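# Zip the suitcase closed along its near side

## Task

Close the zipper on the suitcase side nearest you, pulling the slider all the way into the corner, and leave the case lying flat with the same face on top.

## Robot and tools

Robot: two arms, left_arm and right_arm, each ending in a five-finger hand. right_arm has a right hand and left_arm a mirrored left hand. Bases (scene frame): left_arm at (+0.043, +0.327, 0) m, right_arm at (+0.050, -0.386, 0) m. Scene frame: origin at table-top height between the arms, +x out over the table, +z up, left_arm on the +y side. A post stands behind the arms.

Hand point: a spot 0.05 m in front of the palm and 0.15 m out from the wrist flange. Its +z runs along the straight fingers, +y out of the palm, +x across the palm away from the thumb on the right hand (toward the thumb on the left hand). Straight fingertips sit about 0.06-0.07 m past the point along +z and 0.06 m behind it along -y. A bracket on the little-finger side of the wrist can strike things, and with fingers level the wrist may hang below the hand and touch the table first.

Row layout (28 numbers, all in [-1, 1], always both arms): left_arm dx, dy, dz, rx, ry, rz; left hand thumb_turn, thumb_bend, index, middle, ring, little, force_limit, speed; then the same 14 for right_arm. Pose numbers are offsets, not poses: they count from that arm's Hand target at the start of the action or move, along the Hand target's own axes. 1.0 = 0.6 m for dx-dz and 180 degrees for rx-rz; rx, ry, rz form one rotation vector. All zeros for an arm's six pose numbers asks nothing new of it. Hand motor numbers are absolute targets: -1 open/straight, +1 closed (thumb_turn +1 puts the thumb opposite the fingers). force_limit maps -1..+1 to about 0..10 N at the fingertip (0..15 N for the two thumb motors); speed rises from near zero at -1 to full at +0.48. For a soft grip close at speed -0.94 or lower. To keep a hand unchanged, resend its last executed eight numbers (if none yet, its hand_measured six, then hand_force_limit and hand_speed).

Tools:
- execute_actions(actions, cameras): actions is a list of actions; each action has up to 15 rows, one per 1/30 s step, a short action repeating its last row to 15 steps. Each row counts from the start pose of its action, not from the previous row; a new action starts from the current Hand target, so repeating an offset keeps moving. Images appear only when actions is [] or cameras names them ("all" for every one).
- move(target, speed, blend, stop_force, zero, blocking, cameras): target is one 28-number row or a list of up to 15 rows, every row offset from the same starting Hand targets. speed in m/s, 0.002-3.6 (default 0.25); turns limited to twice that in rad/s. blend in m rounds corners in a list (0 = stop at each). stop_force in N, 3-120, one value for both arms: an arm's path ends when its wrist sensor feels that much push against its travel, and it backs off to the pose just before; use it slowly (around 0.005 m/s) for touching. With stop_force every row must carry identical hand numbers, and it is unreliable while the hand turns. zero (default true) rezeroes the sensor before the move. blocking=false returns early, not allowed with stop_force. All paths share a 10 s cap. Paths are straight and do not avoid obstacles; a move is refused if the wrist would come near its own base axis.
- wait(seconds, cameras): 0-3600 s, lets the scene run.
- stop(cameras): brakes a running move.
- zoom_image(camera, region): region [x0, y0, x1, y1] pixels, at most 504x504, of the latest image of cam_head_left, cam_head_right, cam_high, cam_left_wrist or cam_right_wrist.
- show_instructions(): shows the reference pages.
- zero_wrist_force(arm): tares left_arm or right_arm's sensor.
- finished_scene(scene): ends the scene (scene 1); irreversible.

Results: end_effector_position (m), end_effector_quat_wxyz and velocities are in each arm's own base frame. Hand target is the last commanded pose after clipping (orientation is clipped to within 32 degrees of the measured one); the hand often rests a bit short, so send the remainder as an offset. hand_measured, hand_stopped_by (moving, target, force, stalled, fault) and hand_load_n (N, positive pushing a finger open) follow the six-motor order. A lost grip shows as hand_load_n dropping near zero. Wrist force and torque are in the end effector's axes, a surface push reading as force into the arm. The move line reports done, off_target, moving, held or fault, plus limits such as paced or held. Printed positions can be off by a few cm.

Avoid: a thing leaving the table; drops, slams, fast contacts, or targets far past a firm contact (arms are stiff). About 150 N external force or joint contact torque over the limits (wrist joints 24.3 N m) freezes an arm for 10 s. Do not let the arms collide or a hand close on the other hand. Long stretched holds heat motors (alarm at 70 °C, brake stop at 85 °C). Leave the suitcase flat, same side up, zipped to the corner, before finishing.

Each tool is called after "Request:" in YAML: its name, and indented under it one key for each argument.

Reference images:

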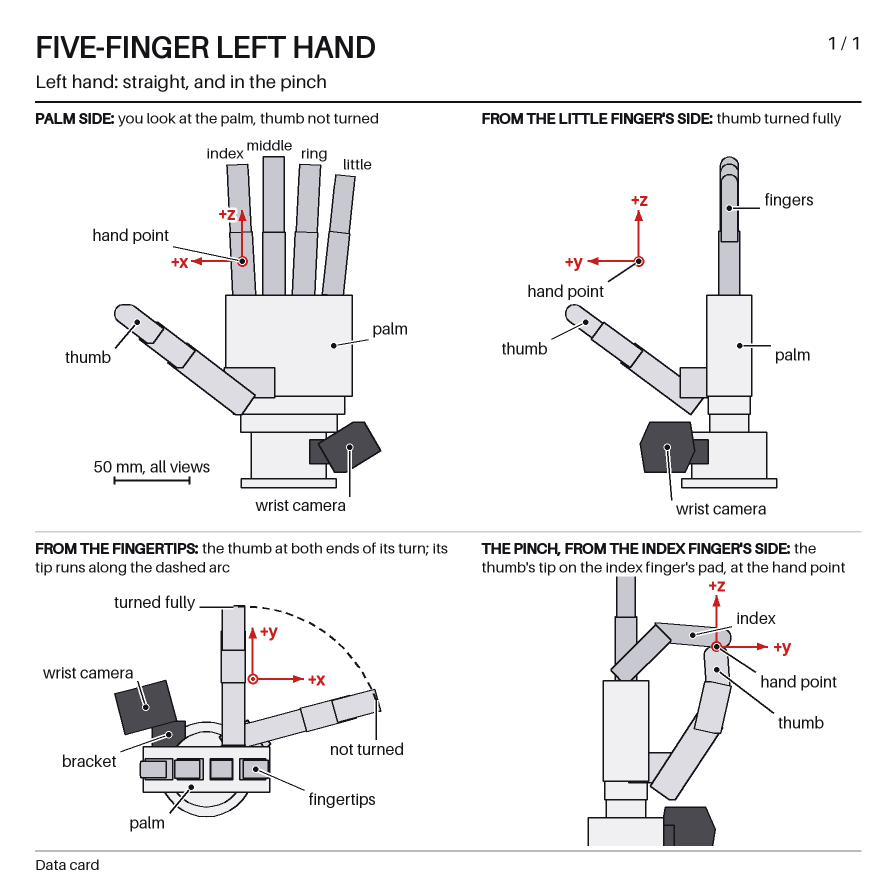

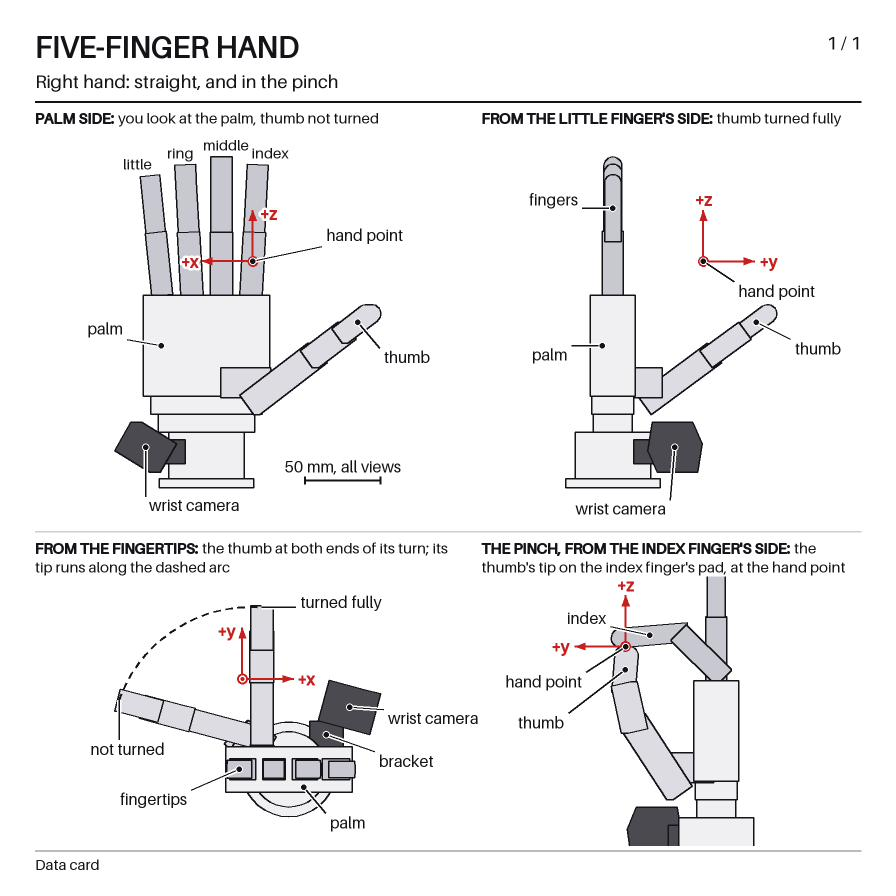

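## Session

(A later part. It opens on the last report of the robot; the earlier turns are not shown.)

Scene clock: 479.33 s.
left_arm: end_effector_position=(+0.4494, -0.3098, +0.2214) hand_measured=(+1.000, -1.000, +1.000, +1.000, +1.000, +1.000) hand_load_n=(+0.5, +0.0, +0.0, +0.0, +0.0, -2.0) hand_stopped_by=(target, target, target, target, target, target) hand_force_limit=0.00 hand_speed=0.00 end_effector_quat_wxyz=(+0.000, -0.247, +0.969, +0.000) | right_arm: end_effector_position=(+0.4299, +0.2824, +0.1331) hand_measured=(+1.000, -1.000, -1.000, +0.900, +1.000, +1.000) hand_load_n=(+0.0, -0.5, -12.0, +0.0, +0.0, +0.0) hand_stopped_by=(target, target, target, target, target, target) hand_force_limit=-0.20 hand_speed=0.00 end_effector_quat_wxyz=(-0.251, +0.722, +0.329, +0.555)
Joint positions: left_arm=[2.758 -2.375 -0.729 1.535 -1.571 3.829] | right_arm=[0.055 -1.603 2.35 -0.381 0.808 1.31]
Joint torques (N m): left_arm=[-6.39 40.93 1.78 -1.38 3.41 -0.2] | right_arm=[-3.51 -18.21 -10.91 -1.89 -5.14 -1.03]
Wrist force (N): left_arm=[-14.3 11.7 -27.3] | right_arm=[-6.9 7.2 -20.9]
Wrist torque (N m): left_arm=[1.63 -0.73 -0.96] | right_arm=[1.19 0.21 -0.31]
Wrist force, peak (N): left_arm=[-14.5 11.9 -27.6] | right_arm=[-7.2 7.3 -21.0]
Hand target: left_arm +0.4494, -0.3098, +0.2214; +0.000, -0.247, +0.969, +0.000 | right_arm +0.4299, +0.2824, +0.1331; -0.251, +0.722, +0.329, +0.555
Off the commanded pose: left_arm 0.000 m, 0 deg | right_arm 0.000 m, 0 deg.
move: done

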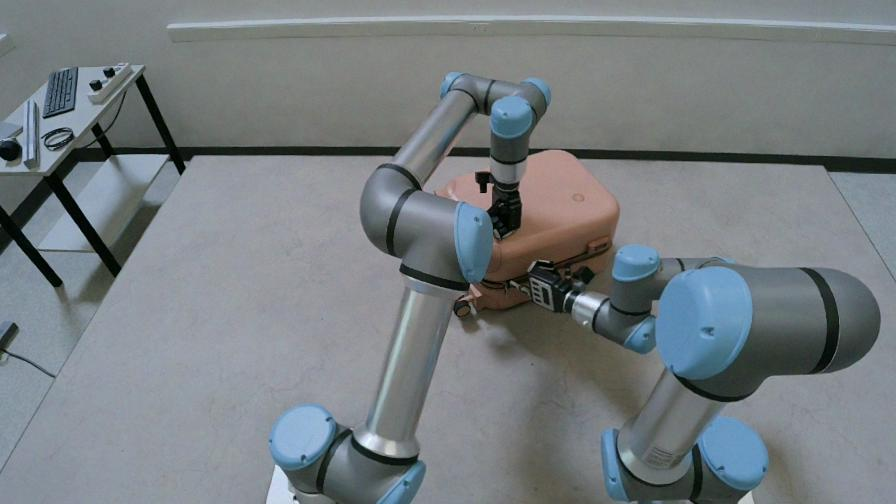

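Request:
move:
  target: [0,0,0,0,0,0,1,-1,1,1,1,1,0,0,0.0005,-0.0047,0.0017,0,0,0,1,-1,-1,0.9,1,1,-0.2,0]
  speed: 0.006
  stop_force: 18
  cameras: ["cam_head_left","cam_head_right"]

Request:
zoom_image:
  camera: "cam_head_left"
  region: [480, 260, 540, 305]

Request:
zoom_image:
  camera: "cam_head_right"
  region: [480, 260, 540, 305]

Scene clock: 481.00 s.
left_arm: end_effector_position=(+0.4494, -0.3098, +0.2214) hand_measured=(+1.000, -1.000, +1.000, +1.000, +1.000, +1.000) hand_load_n=(+0.0, +0.0, +0.0, +0.0, +0.0, -2.0) hand_stopped_by=(target, target, target, target, target, target) hand_force_limit=0.00 hand_speed=0.00 end_effector_quat_wxyz=(+0.000, -0.247, +0.969, +0.000) | right_arm: end_effector_position=(+0.4285, +0.2851, +0.1331) hand_measured=(+1.000, -1.000, -0.998, +0.900, +1.000, +1.000) hand_load_n=(+0.0, +0.0, -12.0, +0.0, +0.0, +0.0) hand_stopped_by=(target, target, target, target, target, target) hand_force_limit=-0.20 hand_speed=0.00 end_effector_quat_wxyz=(-0.251, +0.722, +0.329, +0.555)
Joint positions: left_arm=[2.758 -2.375 -0.729 1.535 -1.571 3.829] | right_arm=[0.066 -1.603 2.35 -0.384 0.819 1.315]
Joint torques (N m): left_arm=[-5.84 40.47 2.21 -1.32 3.41 -0.21] | right_arm=[-3.05 -16.66 -14.55 -1.23 -5.02 -0.85]
Wrist force (N): left_arm=[-11.2 12.3 -25.8] | right_arm=[-3.2 7.1 -21.3]
Wrist torque (N m): left_arm=[1.57 -0.79 -0.90] | right_arm=[1.15 0.15 -0.14]
Wrist force, peak (N): left_arm=[-14.8 11.9 -27.5] | right_arm=[-7.0 8.3 -22.4]
Hand target: left_arm +0.4494, -0.3098, +0.2214; +0.000, -0.247, +0.969, +0.000 | right_arm +0.4285, +0.2850, +0.1331; -0.251, +0.722, +0.329, +0.555
Off the commanded pose: left_arm 0.000 m, 0 deg | right_arm 0.000 m, 0 deg.
move: done

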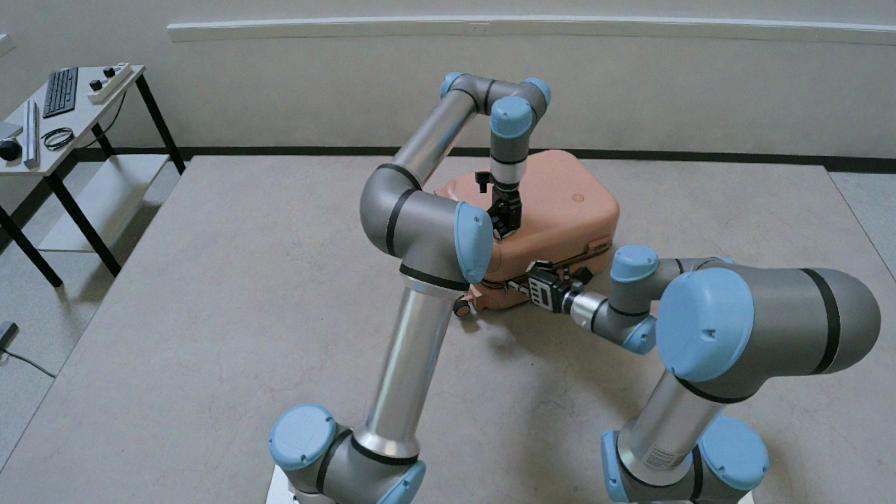

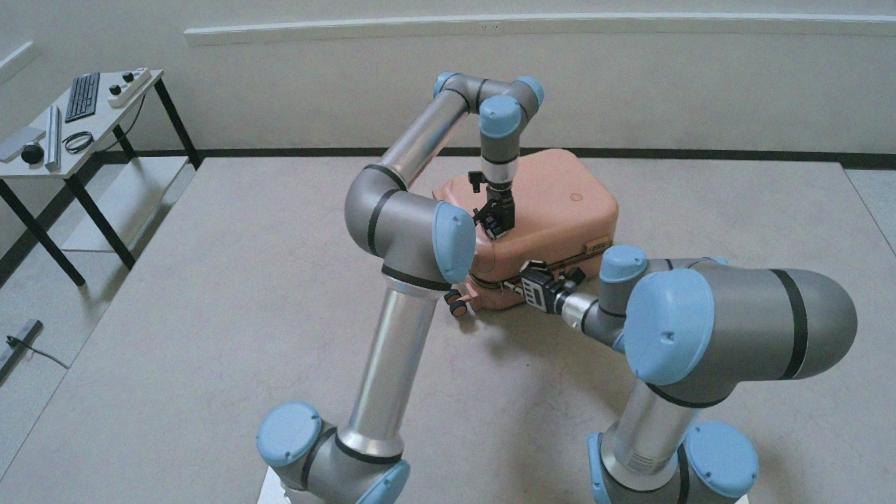

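Scaled by 8.400 from the camera's image (finer frame: 1280x720).

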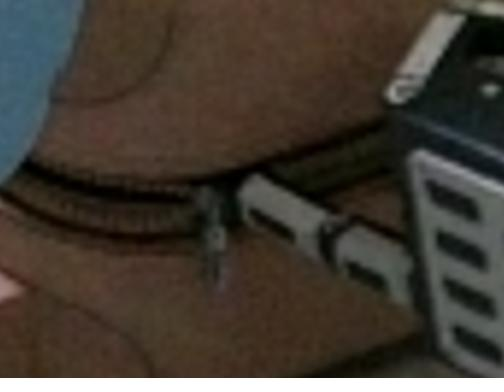

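Scaled by 8.400 from the camera's image (finer frame: 1280x720).

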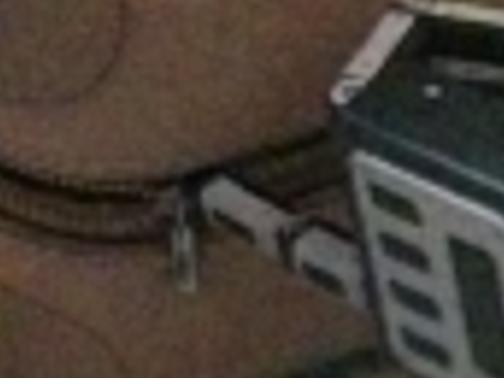

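Request:
move:
  target:
    - [0,0,0,0,0,0,1,-1,1,1,1,1,0,0,0.0141,-0.0413,-0.1213,0,0,0,1,-1,-1,0.9,1,1,-0.2,0]
    - [0,0,0,0,0,0,1,-1,1,1,1,1,0,0,0.0059,-0.1495,-0.1518,-0.2311,-0.0782,0.5391,1,-1,-1,0.9,1,1,-0.2,0]
  speed: [0.08,0.22]
  cameras: ["cam_head_left","cam_high","cam_right_wrist"]

Scene clock: 494.50 s.
left_arm: end_effector_position=(+0.4494, -0.3098, +0.2214) hand_measured=(+1.000, -1.000, +1.000, +1.000, +1.000, +1.000) hand_load_n=(+0.0, +0.0, +0.0, +0.0, +0.0, -1.5) hand_stopped_by=(target, target, target, target, target, target) hand_force_limit=0.00 hand_speed=0.00 end_effector_quat_wxyz=(+0.000, -0.247, +0.969, +0.000) | right_arm: end_effector_position=(+0.3037, +0.2786, +0.1600) hand_measured=(+1.000, -1.000, -1.000, +0.900, +1.000, +1.000) hand_load_n=(+0.0, +0.0, +0.0, +0.0, +0.0, +0.0) hand_stopped_by=(target, target, target, target, target, target) hand_force_limit=-0.20 hand_speed=0.00 end_effector_quat_wxyz=(-0.294, +0.809, -0.478, +0.175)
Joint positions: left_arm=[2.758 -2.375 -0.729 1.535 -1.571 3.829] | right_arm=[0.262 -1.642 1.989 0.54 1.418 2.954]
Joint torques (N m): left_arm=[-5.61 40.09 1.84 -1.39 3.54 -0.35] | right_arm=[6.48 -22.51 -7.5 0.89 2.5 1.29]
Wrist force (N): left_arm=[-11.1 10.7 -27.5] | right_arm=[0.2 -0.2 -0.6]
Wrist torque (N m): left_arm=[1.55 -0.85 -0.86] | right_arm=[0.00 -0.01 0.13]
Wrist force, peak (N): left_arm=[-11.5 11.0 -27.7] | right_arm=[-3.4 6.9 -21.4]
Hand target: left_arm +0.4494, -0.3098, +0.2214; +0.000, -0.247, +0.969, +0.000 | right_arm +0.3036, +0.2786, +0.1599; -0.294, +0.809, -0.478, +0.175
Off the commanded pose: left_arm 0.000 m, 0 deg | right_arm 0.000 m, 0 deg.
move: done

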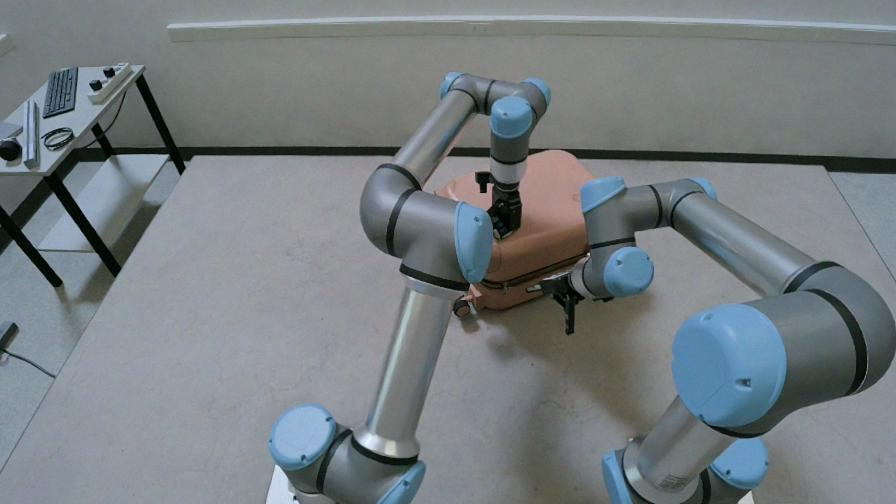

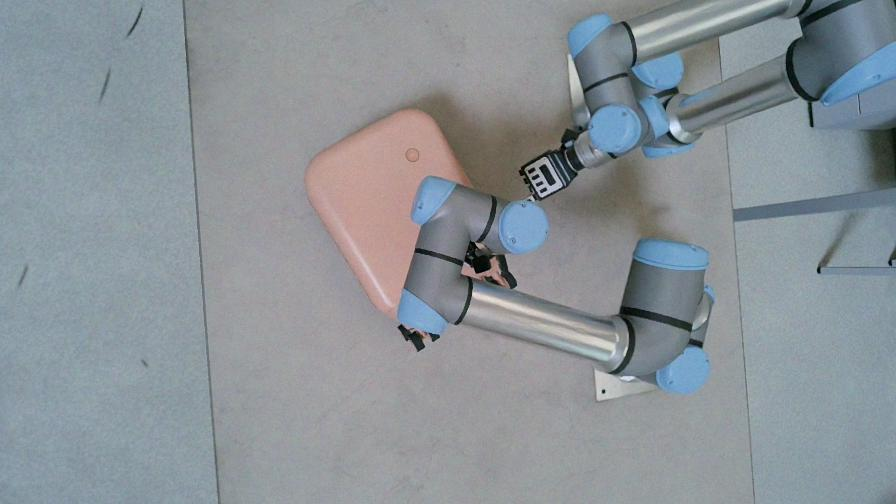

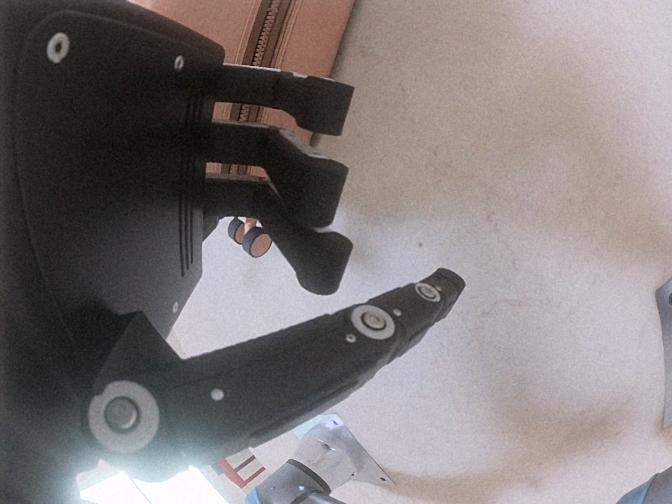

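Request:
zoom_image:
  camera: "cam_right_wrist"
  region: [200, 0, 330, 200]

Request:
zoom_image:
  camera: "cam_head_left"
  region: [470, 250, 570, 325]

Scaled by 2.520 from the camera's image (finer frame: 960x720).

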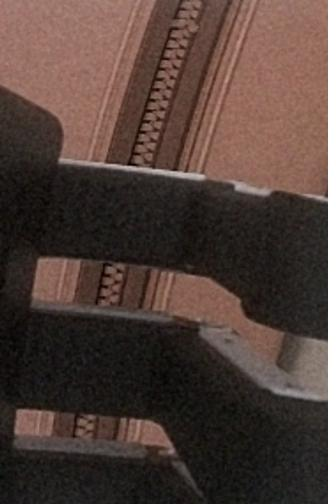

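Scaled by 5.040 from the camera's image (finer frame: 1280x720).

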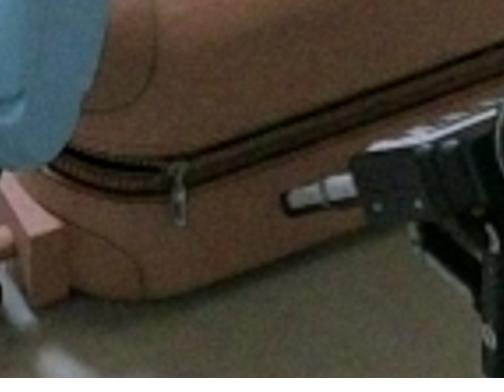

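Request:
zoom_image:
  camera: "cam_head_left"
  region: [480, 260, 540, 305]

Request:
zoom_image:
  camera: "cam_head_left"
  region: [490, 270, 520, 300]

Scaled by 8.400 from the camera's image (finer frame: 1280x720).

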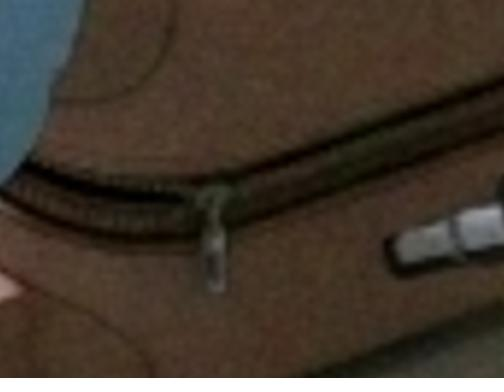

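Scaled by 16.800 from the camera's image (finer frame: 1280x720).

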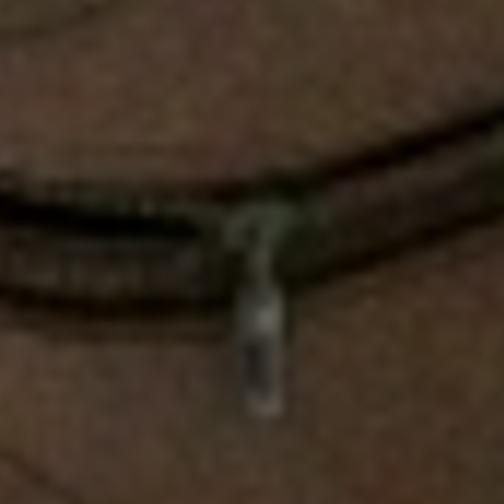

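Request:
move:
  target: [0,0,0,0,0,0,1,-1,1,1,1,1,0,0,-0.0043,-0.0278,0.1065,0,0,0,1,-1,-1,0.9,1,1,-0.2,0]
  speed: 0.05
  stop_force: 12
  cameras: ["cam_head_left","cam_right_wrist"]

Request:
zoom_image:
  camera: "cam_head_left"
  region: [480, 260, 540, 305]

Request:
zoom_image:
  camera: "cam_right_wrist"
  region: [200, 0, 400, 200]

Scene clock: 498.23 s.
left_arm: end_effector_position=(+0.4494, -0.3098, +0.2214) hand_measured=(+1.000, -1.000, +1.000, +1.000, +1.000, +1.000) hand_load_n=(+0.0, +0.0, +0.0, +0.0, +0.0, -2.0) hand_stopped_by=(target, target, target, target, target, target) hand_force_limit=0.00 hand_speed=0.00 end_effector_quat_wxyz=(+0.000, -0.247, +0.969, +0.000) | right_arm: end_effector_position=(+0.3496, +0.3068, +0.1217) hand_measured=(+1.000, -1.000, -1.000, +0.900, +1.000, +1.000) hand_load_n=(+0.0, +0.5, +0.0, +0.0, +0.0, +0.5) hand_stopped_by=(target, target, target, target, target, target) hand_force_limit=-0.20 hand_speed=0.00 end_effector_quat_wxyz=(-0.294, +0.809, -0.478, +0.175)
Joint positions: left_arm=[2.758 -2.375 -0.729 1.535 -1.571 3.829] | right_arm=[0.311 -1.469 1.917 0.434 1.449 2.992]
Joint torques (N m): left_arm=[-6.45 40.24 1.64 -1.31 3.46 -0.5] | right_arm=[-8.18 -27.96 -6.27 2.33 -2.74 -1.25]
Wrist force (N): left_arm=[-11.2 10.7 -27.7] | right_arm=[0.5 -0.3 -0.5]
Wrist torque (N m): left_arm=[1.55 -0.83 -0.86] | right_arm=[-0.04 -0.07 0.07]
Wrist force, peak (N): left_arm=[-11.0 10.6 -28.0] | right_arm=[0.5 -0.5 -0.9]
Hand target: left_arm +0.4494, -0.3098, +0.2214; +0.000, -0.247, +0.969, +0.000 | right_arm +0.3496, +0.3068, +0.1217; -0.294, +0.809, -0.478, +0.175
Off the commanded pose: left_arm 0.000 m, 0 deg | right_arm 0.000 m, 0 deg.
move: done

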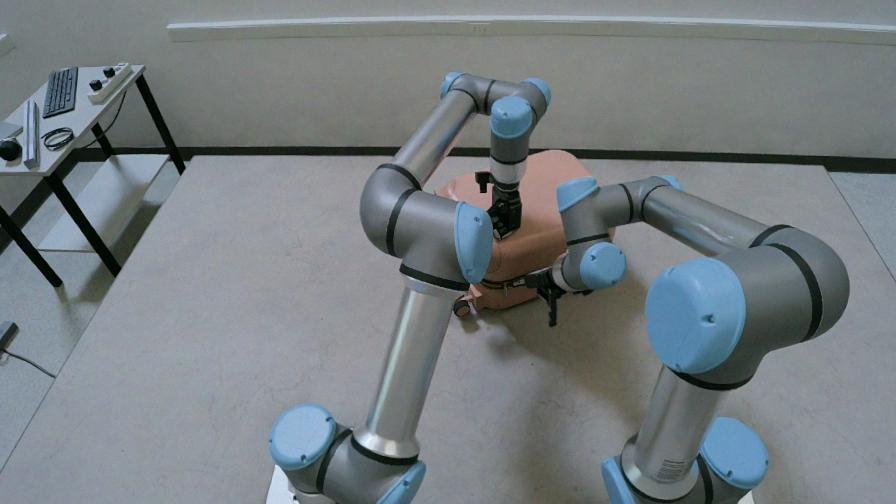

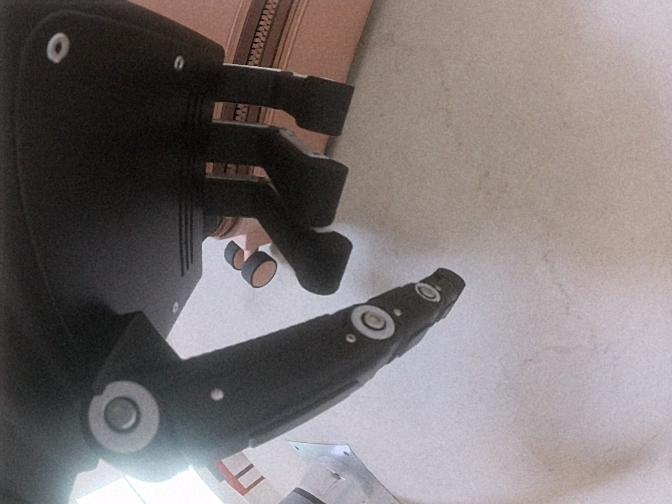

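Scaled by 8.400 from the camera's image (finer frame: 1280x720).

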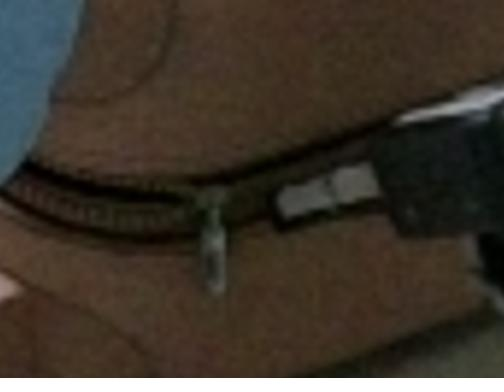

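Scaled by 2.520 from the camera's image (finer frame: 960x720).

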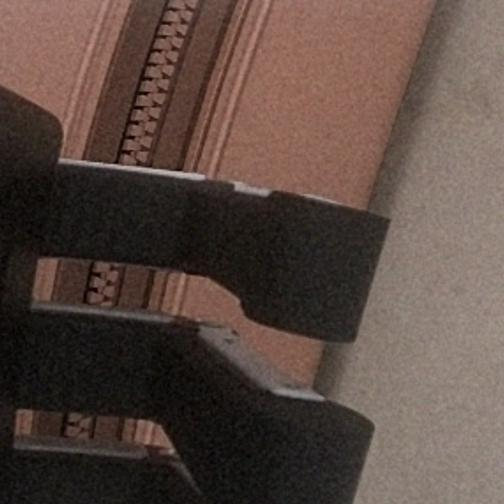

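Request:
move:
  target: [0,0,0,0,0,0,1,-1,1,1,1,1,0,0,-0.0067,-0.0175,0.0103,0,0,0,1,-1,-1,0.9,1,1,-0.2,0]
  speed: 0.008
  stop_force: 6
  cameras: ["cam_head_left"]

Request:
zoom_image:
  camera: "cam_head_left"
  region: [480, 260, 540, 305]

Scene clock: 501.10 s.
left_arm: end_effector_position=(+0.4494, -0.3098, +0.2214) hand_measured=(+1.000, -1.000, +1.000, +1.000, +1.000, +1.000) hand_load_n=(+0.0, +0.0, -0.5, +0.0, +0.0, -2.0) hand_stopped_by=(target, target, target, target, target, target) hand_force_limit=0.00 hand_speed=0.00 end_effector_quat_wxyz=(+0.000, -0.247, +0.969, +0.000) | right_arm: end_effector_position=(+0.3569, +0.3147, +0.1235) hand_measured=(+1.000, -1.000, -1.000, +0.900, +1.000, +1.000) hand_load_n=(+0.0, +0.0, -3.5, +0.0, +0.0, +0.0) hand_stopped_by=(target, target, target, target, target, target) hand_force_limit=-0.20 hand_speed=0.00 end_effector_quat_wxyz=(-0.294, +0.809, -0.478, +0.175)
Joint positions: left_arm=[2.758 -2.375 -0.729 1.535 -1.571 3.829] | right_arm=[0.327 -1.445 1.884 0.441 1.459 3.005]
Joint torques (N m): left_arm=[-6.57 40.63 2.11 -1.3 3.63 -0.46] | right_arm=[-8.46 -29.14 -7.77 -1.13 -3.02 -1.27]
Wrist force (N): left_arm=[-11.0 10.9 -27.0] | right_arm=[0.4 2.7 -4.6]
Wrist torque (N m): left_arm=[1.54 -0.84 -0.86] | right_arm=[0.28 0.12 0.09]
Wrist force, peak (N): left_arm=[-11.1 10.8 -27.7] | right_arm=[1.9 3.9 -6.6]
Hand target: left_arm +0.4494, -0.3098, +0.2214; +0.000, -0.247, +0.969, +0.000 | right_arm +0.3569, +0.3147, +0.1235; -0.294, +0.809, -0.478, +0.175 (not the last commanded pose)
Off the commanded pose: left_arm 0.000 m, 0 deg | right_arm 0.002 m, 0 deg.
move: contact (right_arm)

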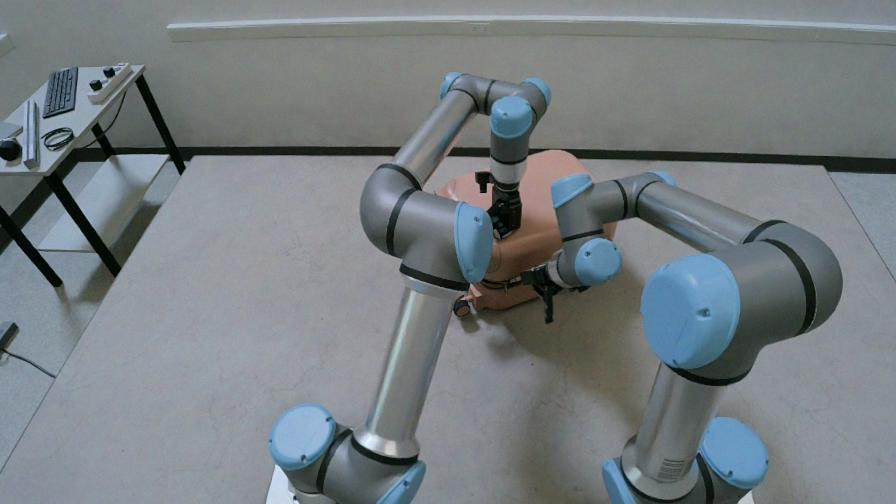

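Scaled by 8.400 from the camera's image (finer frame: 1280x720).

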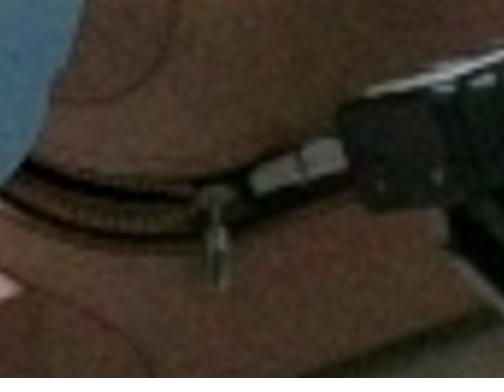

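Request:
move:
  target: [0,0,0,0,0,0,1,-1,1,1,1,1,0,0,-0.0083,0,0,0,0,0,1,-1,-1,0.9,1,1,-0.2,0]
  speed: 0.008
  stop_force: 18
  cameras: ["cam_head_left"]

Request:
zoom_image:
  camera: "cam_head_left"
  region: [480, 260, 540, 305]

Request:
move:
  target: [0,0,0,0,0,0,1,-1,1,1,1,1,0,0,-0.0083,0,0,0,0,0,1,-1,-1,0.9,1,1,-0.2,0]
  speed: 0.008
  stop_force: 18
  cameras: ["cam_head_left"]

Request:
zoom_image:
  camera: "cam_head_left"
  region: [480, 260, 540, 305]

Scene clock: 503.47 s.
left_arm: end_effector_position=(+0.4494, -0.3098, +0.2214) hand_measured=(+1.000, -1.000, +1.000, +1.000, +1.000, +1.000) hand_load_n=(+0.0, +0.0, +0.0, +0.0, +0.0, -2.0) hand_stopped_by=(target, target, target, target, target, target) hand_force_limit=0.00 hand_speed=0.00 end_effector_quat_wxyz=(+0.000, -0.247, +0.969, +0.000) | right_arm: end_effector_position=(+0.3545, +0.3191, +0.1234) hand_measured=(+1.000, -1.000, -1.000, +0.900, +1.000, +1.000) hand_load_n=(+0.0, +0.0, -5.5, +0.0, +0.0, +0.0) hand_stopped_by=(target, target, target, target, target, target) hand_force_limit=-0.20 hand_speed=0.00 end_effector_quat_wxyz=(-0.294, +0.809, -0.478, +0.175)
Joint positions: left_arm=[2.758 -2.375 -0.729 1.535 -1.571 3.829] | right_arm=[0.342 -1.443 1.881 0.44 1.469 3.016]
Joint torques (N m): left_arm=[-6.37 40.46 2.2 -1.28 3.5 -0.57] | right_arm=[-7.64 -18.76 -19.97 -0.99 -3.3 -1.21]
Wrist force (N): left_arm=[-10.9 11.1 -26.9] | right_arm=[0.9 4.8 -4.9]
Wrist torque (N m): left_arm=[1.57 -0.85 -0.86] | right_arm=[0.46 0.38 0.13]
Wrist force, peak (N): left_arm=[-11.1 11.0 -27.4] | right_arm=[6.0 3.0 -4.6]
Hand target: left_arm +0.4494, -0.3098, +0.2214; +0.000, -0.247, +0.969, +0.000 | right_arm +0.3545, +0.3191, +0.1234; -0.294, +0.809, -0.478, +0.175
Off the commanded pose: left_arm 0.000 m, 0 deg | right_arm 0.000 m, 0 deg.
move: done

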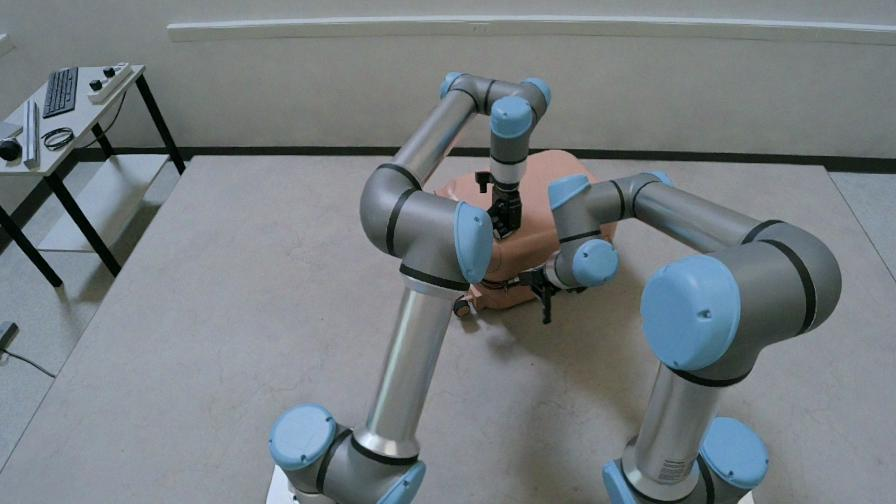

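Scaled by 8.400 from the camera's image (finer frame: 1280x720).

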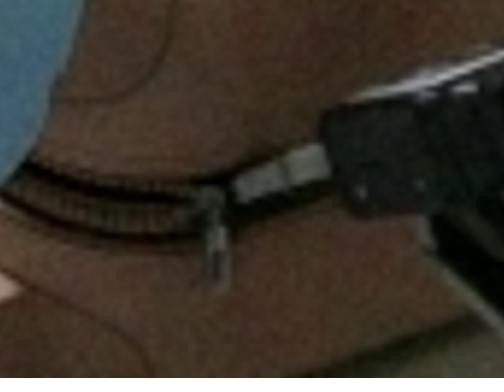

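Scene clock: 504.90 s.
left_arm: end_effector_position=(+0.4494, -0.3098, +0.2214) hand_measured=(+1.000, -1.000, +1.000, +1.000, +1.000, +1.000) hand_load_n=(+0.0, +0.0, +0.0, +0.0, +0.0, -2.0) hand_stopped_by=(target, target, target, target, target, target) hand_force_limit=0.00 hand_speed=0.00 end_effector_quat_wxyz=(+0.000, -0.247, +0.969, +0.000) | right_arm: end_effector_position=(+0.3521, +0.3235, +0.1234) hand_measured=(+1.000, -1.000, -1.000, +0.900, +1.000, +1.000) hand_load_n=(+0.0, +0.0, -6.0, +0.0, +0.0, +0.0) hand_stopped_by=(target, target, target, target, target, target) hand_force_limit=-0.20 hand_speed=0.00 end_effector_quat_wxyz=(-0.294, +0.809, -0.478, +0.175)
Joint positions: left_arm=[2.758 -2.375 -0.729 1.535 -1.571 3.829] | right_arm=[0.357 -1.44 1.878 0.439 1.478 3.028]
Joint torques (N m): left_arm=[-6.48 39.96 2.5 -1.24 3.5 -0.62] | right_arm=[-7.31 -18.76 -19.6 -1.08 -3.62 -1.15]
Wrist force (N): left_arm=[-11.1 11.2 -27.0] | right_arm=[2.3 5.4 -5.3]
Wrist torque (N m): left_arm=[1.57 -0.83 -0.87] | right_arm=[0.47 0.29 0.24]
Wrist force, peak (N): left_arm=[-11.1 11.2 -27.0] | right_arm=[3.6 5.1 -5.6]
Hand target: left_arm +0.4494, -0.3098, +0.2214; +0.000, -0.247, +0.969, +0.000 | right_arm +0.3521, +0.3235, +0.1234; -0.294, +0.809, -0.478, +0.175
Off the commanded pose: left_arm 0.000 m, 0 deg | right_arm 0.000 m, 0 deg.
move: done

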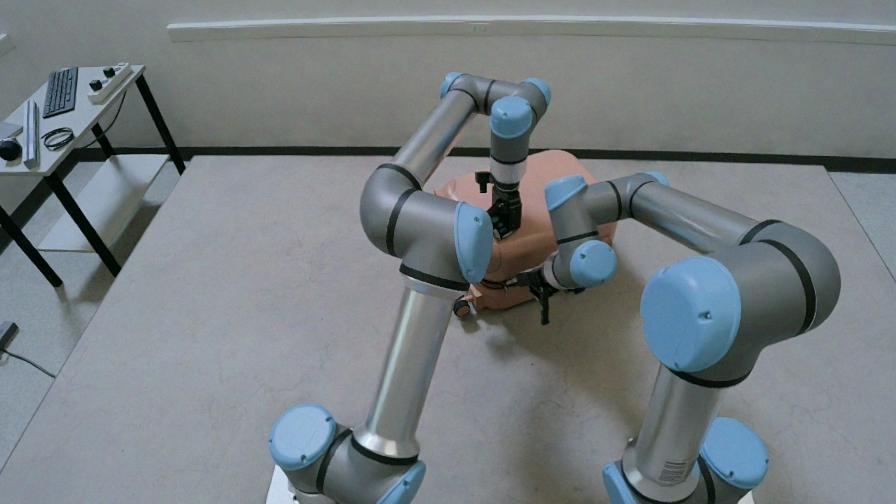

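Scaled by 8.400 from the camera's image (finer frame: 1280x720).

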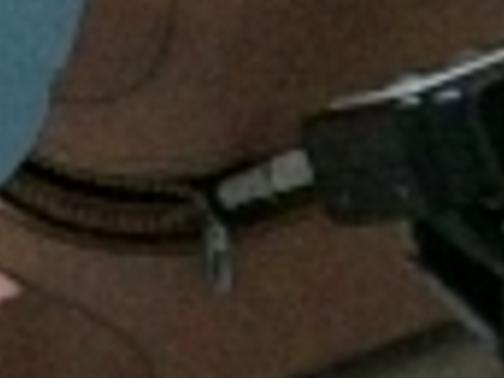

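Request:
move:
  target: [0,0,0,0,0,0,1,-1,1,1,1,1,0,0,-0.0083,-0.0006,0.0005,0,0,0,1,-1,-1,0.9,1,1,-0.2,0]
  speed: 0.008
  stop_force: 18
  cameras: ["cam_head_left","cam_head_right"]

Request:
zoom_image:
  camera: "cam_head_left"
  region: [480, 260, 540, 305]

Request:
zoom_image:
  camera: "cam_head_right"
  region: [480, 260, 540, 305]

Scene clock: 507.17 s.
left_arm: end_effector_position=(+0.4494, -0.3098, +0.2214) hand_measured=(+1.000, -1.000, +1.000, +1.000, +1.000, +1.000) hand_load_n=(+0.0, +0.0, +0.0, +0.0, +0.0, -2.0) hand_stopped_by=(target, target, target, target, target, target) hand_force_limit=0.00 hand_speed=0.00 end_effector_quat_wxyz=(+0.000, -0.247, +0.969, +0.000) | right_arm: end_effector_position=(+0.3501, +0.3281, +0.1234) hand_measured=(+1.000, -1.000, -1.000, +0.900, +1.000, +1.000) hand_load_n=(+0.0, +0.0, -9.0, +0.0, +0.0, +0.0) hand_stopped_by=(target, target, target, target, target, target) hand_force_limit=-0.20 hand_speed=0.00 end_effector_quat_wxyz=(-0.294, +0.809, -0.478, +0.175)
Joint positions: left_arm=[2.758 -2.375 -0.729 1.535 -1.571 3.829] | right_arm=[0.372 -1.437 1.874 0.439 1.487 3.039]
Joint torques (N m): left_arm=[-6.52 40 2.7 -1.19 3.54 -0.62] | right_arm=[-7.08 -23.38 -16.22 -2.44 -3.92 -1.23]
Wrist force (N): left_arm=[-10.7 11.4 -26.2] | right_arm=[4.5 7.3 -8.3]
Wrist torque (N m): left_arm=[1.54 -0.83 -0.86] | right_arm=[0.65 0.26 0.39]
Wrist force, peak (N): left_arm=[-11.0 11.3 -26.8] | right_arm=[5.5 7.4 -8.3]
Hand target: left_arm +0.4494, -0.3098, +0.2214; +0.000, -0.247, +0.969, +0.000 | right_arm +0.3501, +0.3281, +0.1234; -0.294, +0.809, -0.478, +0.175
Off the commanded pose: left_arm 0.000 m, 0 deg | right_arm 0.000 m, 0 deg.
move: done

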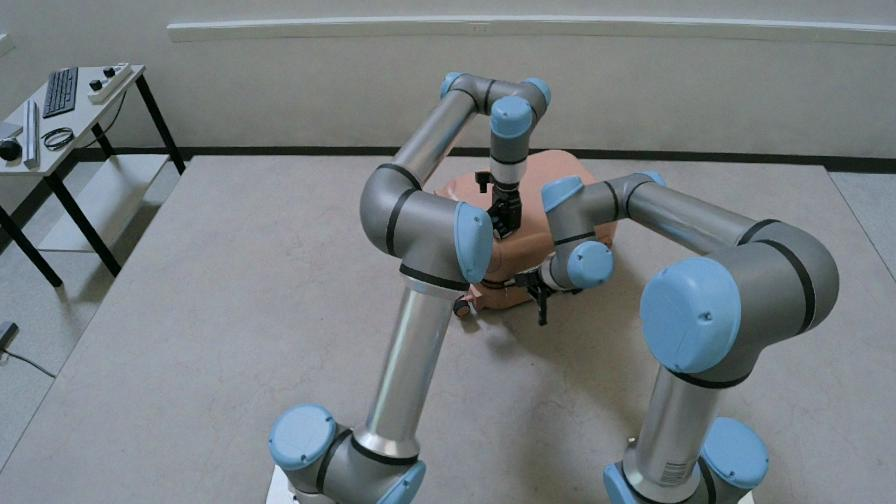

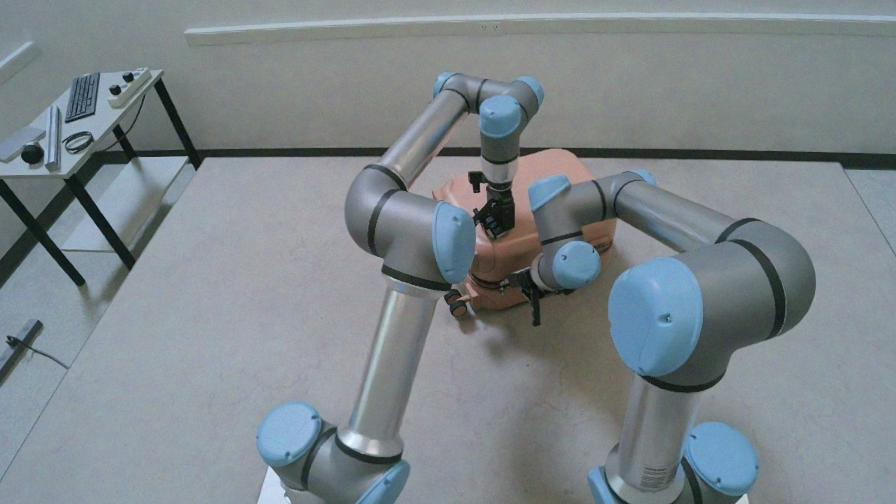

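Scaled by 8.400 from the camera's image (finer frame: 1280x720).

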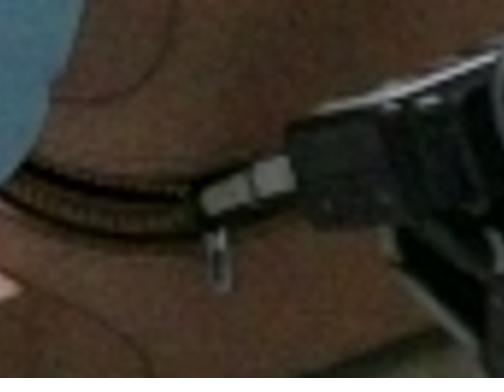

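Scaled by 8.400 from the camera's image (finer frame: 1280x720).

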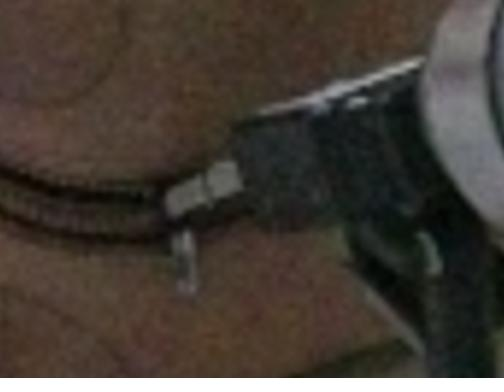

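Request:
move:
  target:
    - [0,0,0,0,0,0,1,-1,1,1,1,1,0,0,0,0.0532,-0.0663,0,0,0,1,-1,-1,0.9,1,1,-0.2,0]
    - [0,0,0,0,0,0,1,-1,1,1,1,1,0,0,0.0345,-0.0063,-0.0962,-0.1833,0,0,1,-1,-1,0.9,1,1,-0.2,0]
  speed: [0.08,0.15]
  cameras: ["cam_head_left","cam_high"]

Request:
zoom_image:
  camera: "cam_head_left"
  region: [480, 260, 540, 305]

Scene clock: 514.67 s.
left_arm: end_effector_position=(+0.4494, -0.3098, +0.2214) hand_measured=(+1.000, -1.000, +1.000, +1.000, +1.000, +1.000) hand_load_n=(+0.0, +0.0, +0.0, +0.0, +0.0, -1.5) hand_stopped_by=(target, target, target, target, target, target) hand_force_limit=0.00 hand_speed=0.00 end_effector_quat_wxyz=(+0.000, -0.247, +0.969, +0.000) | right_arm: end_effector_position=(+0.3239, +0.2961, +0.1607) hand_measured=(+1.000, -1.000, -1.000, +0.900, +1.000, +1.000) hand_load_n=(+0.0, +0.0, +0.0, +0.0, +0.0, +0.5) hand_stopped_by=(target, target, target, target, target, target) hand_force_limit=-0.20 hand_speed=0.00 end_effector_quat_wxyz=(-0.116, +0.853, -0.504, +0.069) end_effector_velocity=(-0.001, +0.000, +0.001) end_effector_angular_velocity=(-0.002, +0.005, +0.000)
Joint positions: left_arm=[2.758 -2.375 -0.729 1.535 -1.571 3.829] | right_arm=[0.356 -1.268 1.59 0.982 1.533 2.999]
Joint velocities: left_arm=[within noise] | right_arm=[0 0.002 -0.003 0.006 0 0]
Joint torques (N m): left_arm=[-5.88 39.92 2.31 -1.13 3.59 -0.63] | right_arm=[-5.13 -19.01 -27.36 3.79 -2.57 1.9]
Wrist force (N): left_arm=[-11.4 10.9 -27.5] | right_arm=[-1.3 -1.2 -0.5]
Wrist torque (N m): left_arm=[1.56 -0.81 -0.87] | right_arm=[-0.18 0.29 0.01]
Wrist force, peak (N): left_arm=[-11.1 10.9 -27.9] | right_arm=[4.2 7.6 -8.6]
Hand target: left_arm +0.4494, -0.3098, +0.2214; +0.000, -0.247, +0.969, +0.000 | right_arm +0.3240, +0.2961, +0.1608; -0.116, +0.853, -0.504, +0.069 (not the last commanded pose)
Off the commanded pose: left_arm 0.000 m, 0 deg | right_arm 0.012 m, 8 deg.
move: held (right_arm; a check stopped the path); path passed 1 of 2 targets; limits=held
pose unreachable (right arm): on one or more control steps of this call, first in action 0 (counted from 0), this arm could not follow its commanded pose, so it was not sent that pose on those steps. It may still have moved: this result reports where it is.
cause: moving toward the commanded pose would bring a part of the arm too close to another arm (a part of this arm just beyond joint 4 (wrist 1) and a part of the left arm just beyond its joint 5 (wrist 2), 11 mm apart when this arm was first held).

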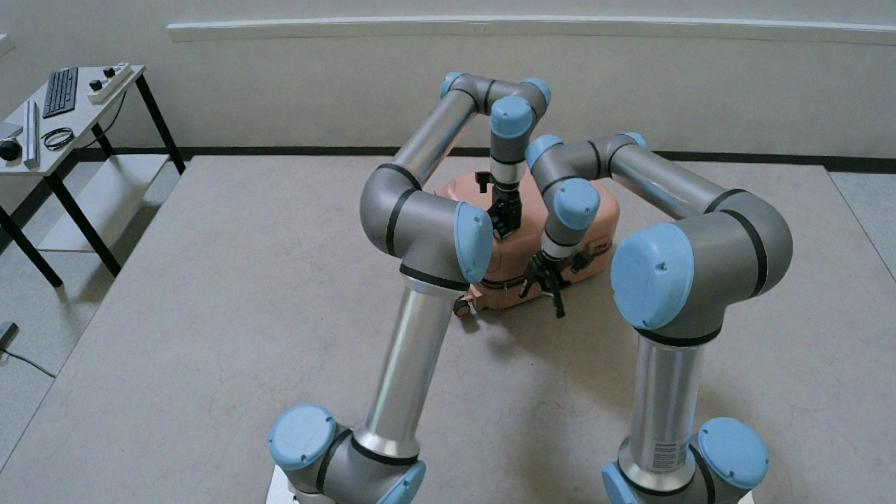

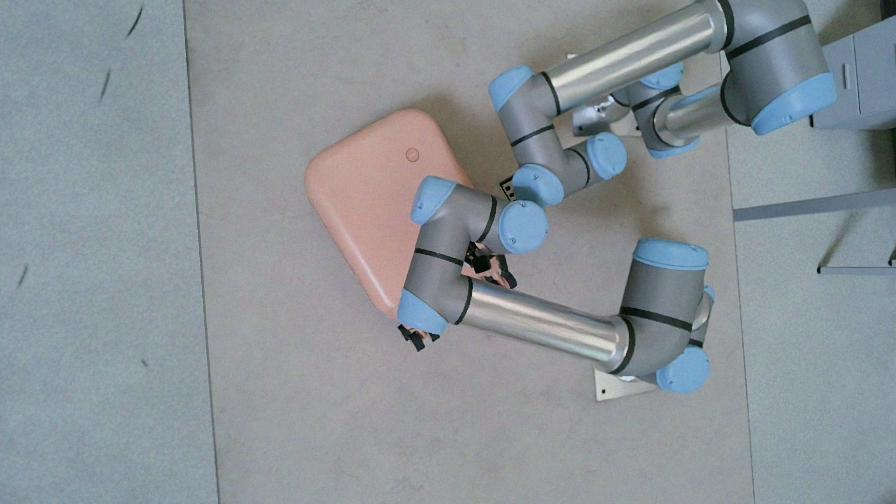

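Scaled by 8.400 from the camera's image (finer frame: 1280x720).

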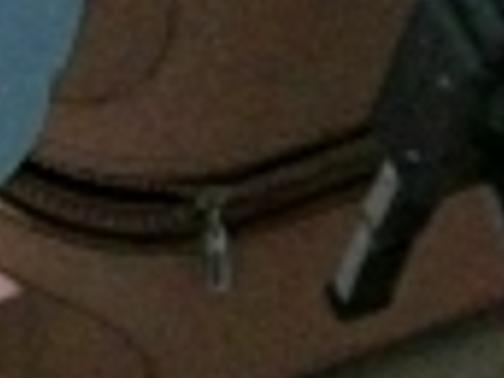

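Request:
move:
  target:
    - [0,0,-0.03,0,0,0,1,-1,1,1,1,1,0,0,0,0,0,0,0,0,1,-1,-1,0.9,1,1,-0.2,0]
    - [0,0,-0.2,0,0,0,1,-1,1,1,1,1,0,0,0,0,0,0,0,0,1,-1,-1,0.9,1,1,-0.2,0]
    - [0.05,0.333,-0.2,0,0,0,1,-1,1,1,1,1,0,0,0,0,0,0,0,0,1,-1,-1,0.9,1,1,-0.2,0]
  speed: [0.03,0.12,0.15]
  cameras: ["cam_head_left","cam_high"]

Request:
zoom_image:
  camera: "cam_head_left"
  region: [460, 240, 540, 300]

Scene clock: 519.30 s.
left_arm: end_effector_position=(+0.3273, -0.1487, +0.3412) hand_measured=(+1.000, -1.000, +1.000, +1.000, +1.000, +1.000) hand_load_n=(+0.0, +0.0, +0.0, +0.0, +0.0, +0.0) hand_stopped_by=(target, target, target, target, target, target) hand_force_limit=0.00 hand_speed=0.00 end_effector_quat_wxyz=(+0.001, -0.247, +0.969, +0.000) | right_arm: end_effector_position=(+0.3240, +0.2961, +0.1608) hand_measured=(+1.000, -1.000, -1.000, +0.900, +1.000, +1.000) hand_load_n=(+0.0, +0.0, +0.5, +0.0, +0.0, +0.5) hand_stopped_by=(target, target, target, target, target, target) hand_force_limit=-0.20 hand_speed=0.00 end_effector_quat_wxyz=(-0.116, +0.853, -0.504, +0.069)
Joint positions: left_arm=[3.006 -1.839 -1.253 1.523 -1.57 4.078] | right_arm=[0.356 -1.268 1.589 0.982 1.533 2.999]
Joint torques (N m): left_arm=[-6.39 27 17.33 -4.2 1.85 -0.71] | right_arm=[-8.67 -19.03 -27.46 1.49 -2.2 1.99]
Wrist force (N): left_arm=[-0.1 1.5 -1.3] | right_arm=[-1.5 -1.3 -0.5]
Wrist torque (N m): left_arm=[0.25 -0.03 -0.05] | right_arm=[-0.20 0.33 -0.02]
Wrist force, peak (N): left_arm=[-11.1 11.1 -27.7] | right_arm=[-1.8 -1.3 -0.4]
Hand target: left_arm +0.3273, -0.1487, +0.3412; +0.000, -0.247, +0.969, +0.000 | right_arm +0.3240, +0.2961, +0.1608; -0.116, +0.853, -0.504, +0.069
Off the commanded pose: left_arm 0.000 m, 0 deg | right_arm 0.000 m, 0 deg.
elbow stopped short (left arm): the move would have taken joint 3 (elbow) straighter than the controller allows.
move: done

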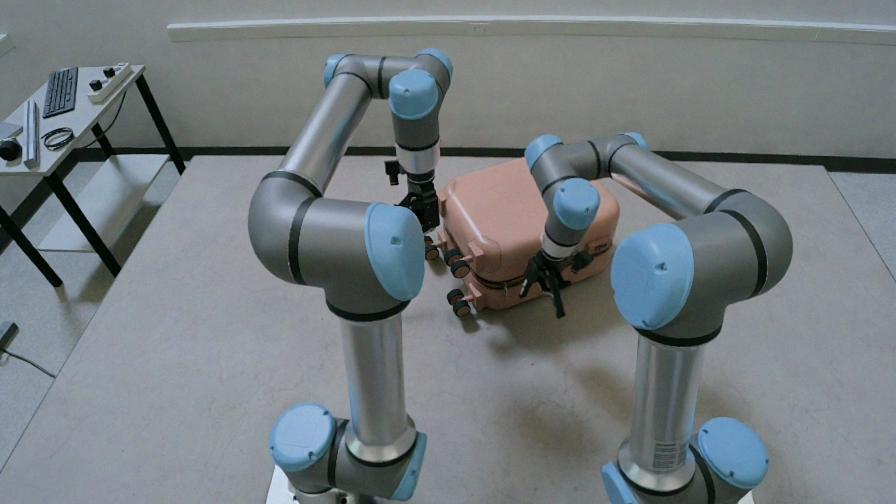

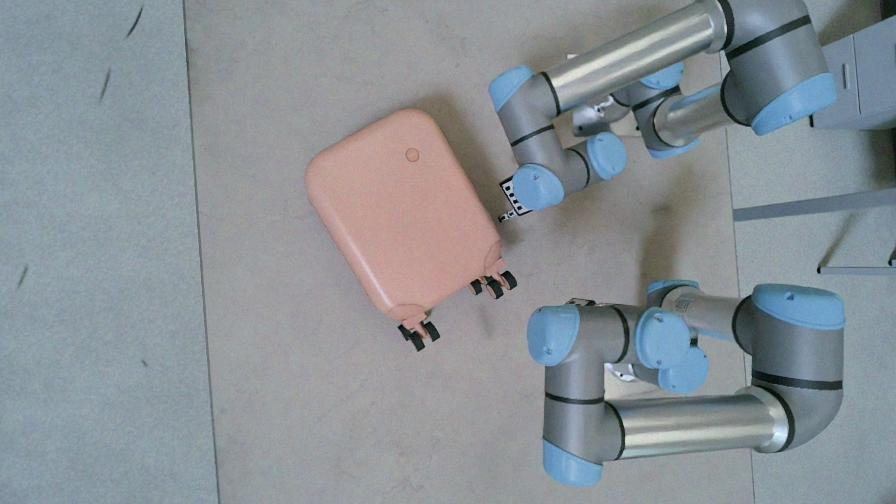

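Scaled by 6.300 from the camera's image (finer frame: 1280x720).

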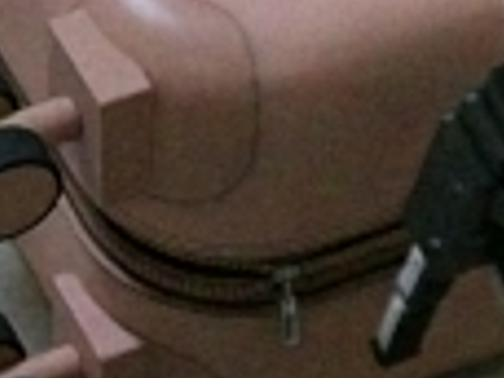

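Request:
zoom_image:
  camera: "cam_head_left"
  region: [460, 255, 520, 300]

Request:
zoom_image:
  camera: "cam_head_right"
  region: [455, 255, 515, 300]

Scaled by 8.400 from the camera's image (finer frame: 1280x720).

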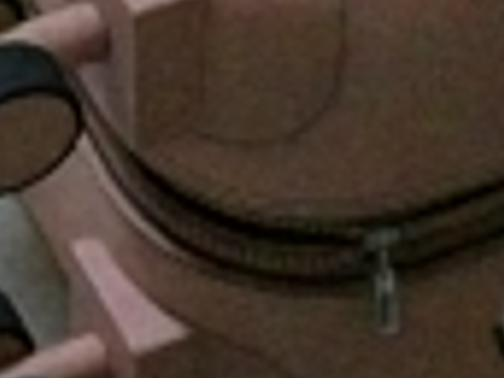

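This scene's latest camera images include none from cam_head_right. They are from: cam_head_left, cam_high. cam_head_right's image comes with the result of a call that names it in "cameras".


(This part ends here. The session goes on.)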